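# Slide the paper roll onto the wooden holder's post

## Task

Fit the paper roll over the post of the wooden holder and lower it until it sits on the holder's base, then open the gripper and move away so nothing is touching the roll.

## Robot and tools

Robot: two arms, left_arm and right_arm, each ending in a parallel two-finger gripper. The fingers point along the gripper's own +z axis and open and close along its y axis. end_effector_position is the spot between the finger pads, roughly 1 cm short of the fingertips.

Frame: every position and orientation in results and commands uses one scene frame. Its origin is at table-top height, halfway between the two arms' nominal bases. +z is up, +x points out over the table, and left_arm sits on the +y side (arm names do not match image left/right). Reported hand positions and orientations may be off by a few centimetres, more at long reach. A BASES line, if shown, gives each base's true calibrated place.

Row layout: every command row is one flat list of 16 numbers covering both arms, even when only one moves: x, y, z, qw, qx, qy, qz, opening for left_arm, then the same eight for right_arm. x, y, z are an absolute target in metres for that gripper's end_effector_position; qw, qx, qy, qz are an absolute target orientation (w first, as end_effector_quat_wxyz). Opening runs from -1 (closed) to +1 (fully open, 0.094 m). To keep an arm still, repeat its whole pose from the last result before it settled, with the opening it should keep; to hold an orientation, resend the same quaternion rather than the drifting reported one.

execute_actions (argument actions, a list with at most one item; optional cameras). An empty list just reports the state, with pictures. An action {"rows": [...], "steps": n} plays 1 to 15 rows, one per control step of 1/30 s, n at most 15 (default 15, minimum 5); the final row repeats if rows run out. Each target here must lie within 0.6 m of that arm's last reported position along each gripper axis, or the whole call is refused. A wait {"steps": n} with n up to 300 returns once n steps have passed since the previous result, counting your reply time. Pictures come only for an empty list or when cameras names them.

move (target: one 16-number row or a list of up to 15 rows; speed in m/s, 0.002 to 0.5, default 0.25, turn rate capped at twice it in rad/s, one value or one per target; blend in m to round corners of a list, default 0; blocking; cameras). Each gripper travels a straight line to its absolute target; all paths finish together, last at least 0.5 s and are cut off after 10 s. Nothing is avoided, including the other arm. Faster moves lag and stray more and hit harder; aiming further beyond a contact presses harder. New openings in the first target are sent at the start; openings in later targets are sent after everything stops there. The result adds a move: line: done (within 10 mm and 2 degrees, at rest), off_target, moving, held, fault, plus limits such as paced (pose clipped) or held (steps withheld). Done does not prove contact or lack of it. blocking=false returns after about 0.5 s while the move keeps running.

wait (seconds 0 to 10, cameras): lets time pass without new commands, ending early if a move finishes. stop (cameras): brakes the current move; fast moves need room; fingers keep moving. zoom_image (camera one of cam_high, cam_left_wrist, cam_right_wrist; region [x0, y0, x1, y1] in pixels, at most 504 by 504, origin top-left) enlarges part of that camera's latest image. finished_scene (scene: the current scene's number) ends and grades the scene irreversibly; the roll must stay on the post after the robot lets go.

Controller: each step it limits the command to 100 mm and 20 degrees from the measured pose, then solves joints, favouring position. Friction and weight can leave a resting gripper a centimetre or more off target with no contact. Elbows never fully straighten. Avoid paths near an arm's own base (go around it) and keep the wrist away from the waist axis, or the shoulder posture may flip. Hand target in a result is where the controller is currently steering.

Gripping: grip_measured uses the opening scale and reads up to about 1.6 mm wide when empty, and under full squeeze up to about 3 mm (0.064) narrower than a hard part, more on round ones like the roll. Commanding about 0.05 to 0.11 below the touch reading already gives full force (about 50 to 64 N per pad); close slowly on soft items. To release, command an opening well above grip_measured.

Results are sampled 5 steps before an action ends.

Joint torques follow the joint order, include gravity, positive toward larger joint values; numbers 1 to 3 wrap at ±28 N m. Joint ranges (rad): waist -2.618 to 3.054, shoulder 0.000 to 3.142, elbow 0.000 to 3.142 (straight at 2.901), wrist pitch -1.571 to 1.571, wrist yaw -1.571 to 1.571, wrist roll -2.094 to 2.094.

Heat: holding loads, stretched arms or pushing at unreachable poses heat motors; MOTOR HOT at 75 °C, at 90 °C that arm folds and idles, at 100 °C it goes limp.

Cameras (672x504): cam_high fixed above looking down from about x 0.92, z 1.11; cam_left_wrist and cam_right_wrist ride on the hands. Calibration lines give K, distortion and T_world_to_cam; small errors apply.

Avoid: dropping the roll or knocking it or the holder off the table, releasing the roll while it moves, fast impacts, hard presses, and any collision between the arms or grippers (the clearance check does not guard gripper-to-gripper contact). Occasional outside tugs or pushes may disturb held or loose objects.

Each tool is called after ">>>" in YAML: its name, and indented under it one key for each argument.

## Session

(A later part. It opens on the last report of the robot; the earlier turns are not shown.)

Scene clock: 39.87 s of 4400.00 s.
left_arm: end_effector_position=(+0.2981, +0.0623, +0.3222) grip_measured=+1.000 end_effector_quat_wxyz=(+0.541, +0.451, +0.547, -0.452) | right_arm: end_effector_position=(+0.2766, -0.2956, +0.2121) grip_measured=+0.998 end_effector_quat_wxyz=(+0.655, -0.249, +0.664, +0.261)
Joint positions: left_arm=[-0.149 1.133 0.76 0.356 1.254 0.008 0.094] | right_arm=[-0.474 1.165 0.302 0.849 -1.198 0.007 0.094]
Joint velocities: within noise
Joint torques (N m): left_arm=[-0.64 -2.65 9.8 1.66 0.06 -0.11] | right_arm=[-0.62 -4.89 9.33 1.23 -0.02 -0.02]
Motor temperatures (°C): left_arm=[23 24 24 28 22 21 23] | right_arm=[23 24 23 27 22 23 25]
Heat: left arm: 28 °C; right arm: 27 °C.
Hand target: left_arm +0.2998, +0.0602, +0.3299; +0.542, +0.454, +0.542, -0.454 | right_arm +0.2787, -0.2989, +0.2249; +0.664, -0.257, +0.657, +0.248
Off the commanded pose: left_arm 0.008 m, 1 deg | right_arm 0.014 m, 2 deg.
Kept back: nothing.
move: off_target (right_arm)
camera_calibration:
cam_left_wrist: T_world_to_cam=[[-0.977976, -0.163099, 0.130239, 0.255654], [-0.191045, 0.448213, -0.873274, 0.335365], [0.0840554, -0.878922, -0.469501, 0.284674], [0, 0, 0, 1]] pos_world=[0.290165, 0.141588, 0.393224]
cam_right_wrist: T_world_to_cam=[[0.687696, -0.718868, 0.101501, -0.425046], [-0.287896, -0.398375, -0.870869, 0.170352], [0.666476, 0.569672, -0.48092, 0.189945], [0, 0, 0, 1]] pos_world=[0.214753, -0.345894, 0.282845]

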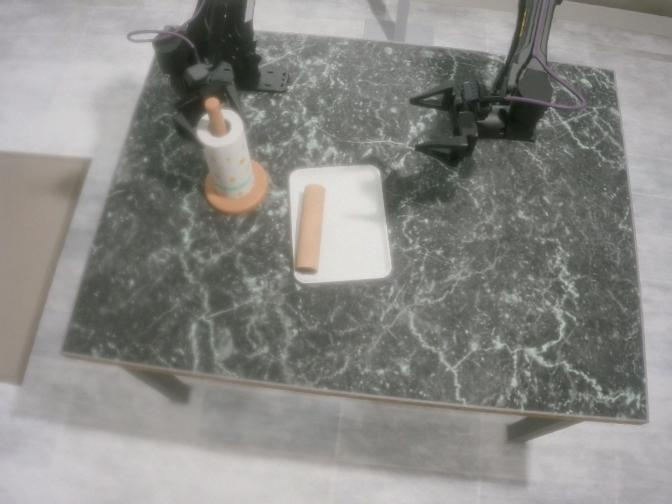

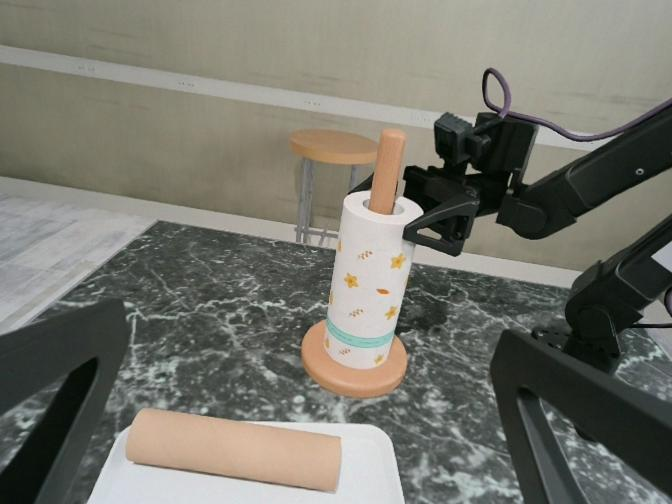

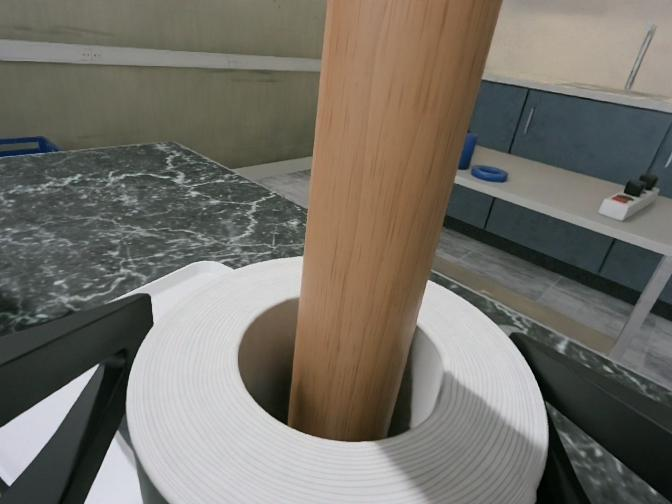

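Roll stayed put. Continue straight up.

>>> move:
  target:
    - [0.30,0.06,0.33,0.5417,0.4545,0.5417,-0.4545,1,0.278,-0.299,0.27,0.664,-0.257,0.657,0.248,1]
    - [0.30,0.06,0.33,0.5417,0.4545,0.5417,-0.4545,1,0.278,-0.297,0.42,0.664,-0.257,0.657,0.248,1]
    - [0.30,0.06,0.33,0.5417,0.4545,0.5417,-0.4545,1,0.275,-0.19,0.45,0.664,-0.257,0.657,0.248,1]
  speed: 0.1
  blend: 0.02

>>> zoom_image:
  camera: "cam_left_wrist"
  region: [260, 100, 500, 420]

Scene clock: 43.80 s of 4400.00 s.
left_arm: end_effector_position=(+0.2981, +0.0623, +0.3222) grip_measured=+1.000 end_effector_quat_wxyz=(+0.541, +0.451, +0.547, -0.452) | right_arm: end_effector_position=(+0.2775, -0.1901, +0.4372) grip_measured=+0.998 end_effector_quat_wxyz=(+0.655, -0.255, +0.664, +0.255)
Joint positions: left_arm=[-0.149 1.133 0.76 0.356 1.254 0.008 0.094] | right_arm=[0.104 0.98 1.159 -0.195 -0.62 -0.006 0.094]
Joint velocities: within noise
Joint torques (N m): left_arm=[-0.49 -2.71 9.87 1.65 0.07 -0.13] | right_arm=[0.59 -1.91 10.37 1.6 0.15 -0.02]
Motor temperatures (°C): left_arm=[23 24 24 28 22 21 23] | right_arm=[23 24 24 27 22 23 25]
Heat: left arm: 28 °C; right arm: 27 °C.
Hand target: left_arm +0.2998, +0.0602, +0.3299; +0.542, +0.454, +0.542, -0.454 | right_arm +0.2747, -0.1902, +0.4499; +0.664, -0.257, +0.657, +0.248
Off the commanded pose: left_arm 0.008 m, 1 deg | right_arm 0.013 m, 2 deg.
Kept back: nothing.
move: off_target (right_arm)
camera_calibration:
cam_left_wrist: T_world_to_cam=[[-0.977976, -0.163099, 0.130239, 0.255654], [-0.191045, 0.448213, -0.873274, 0.335365], [0.0840554, -0.878922, -0.469501, 0.284674], [0, 0, 0, 1]] pos_world=[0.290165, 0.141588, 0.393224]
cam_right_wrist: T_world_to_cam=[[0.687498, -0.716542, 0.117954, -0.379386], [-0.282926, -0.41389, -0.865245, 0.401828], [0.668804, 0.561482, -0.487277, 0.23808], [0, 0, 0, 1]] pos_world=[0.215285, -0.239211, 0.50844]

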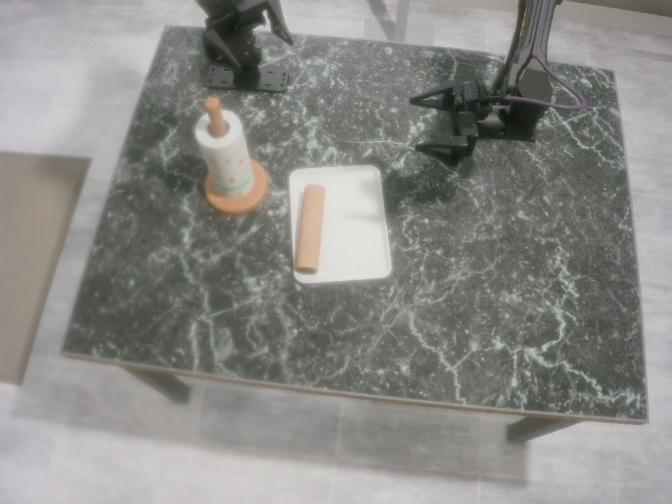

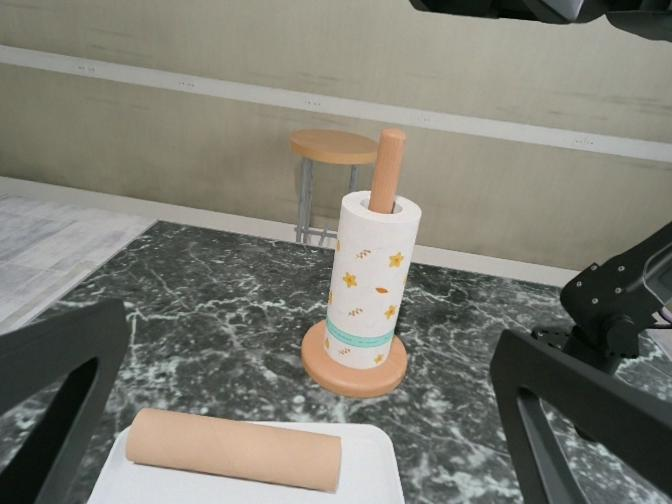

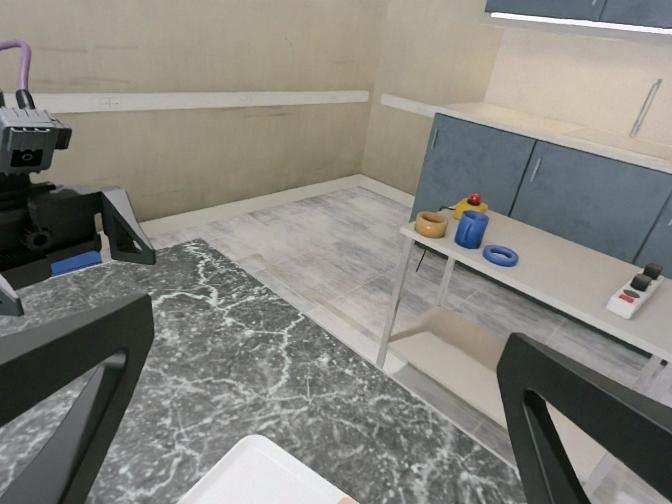

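Scaled by 1.575 from the camera's 672x504 image, which has a finer 960x720 frame.

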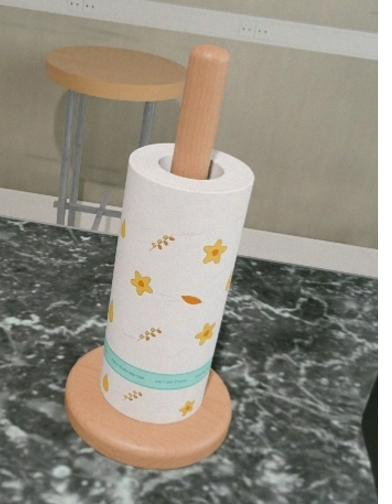

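>>> finished_scene:
  scene: 2

The scene is finished: the task was done.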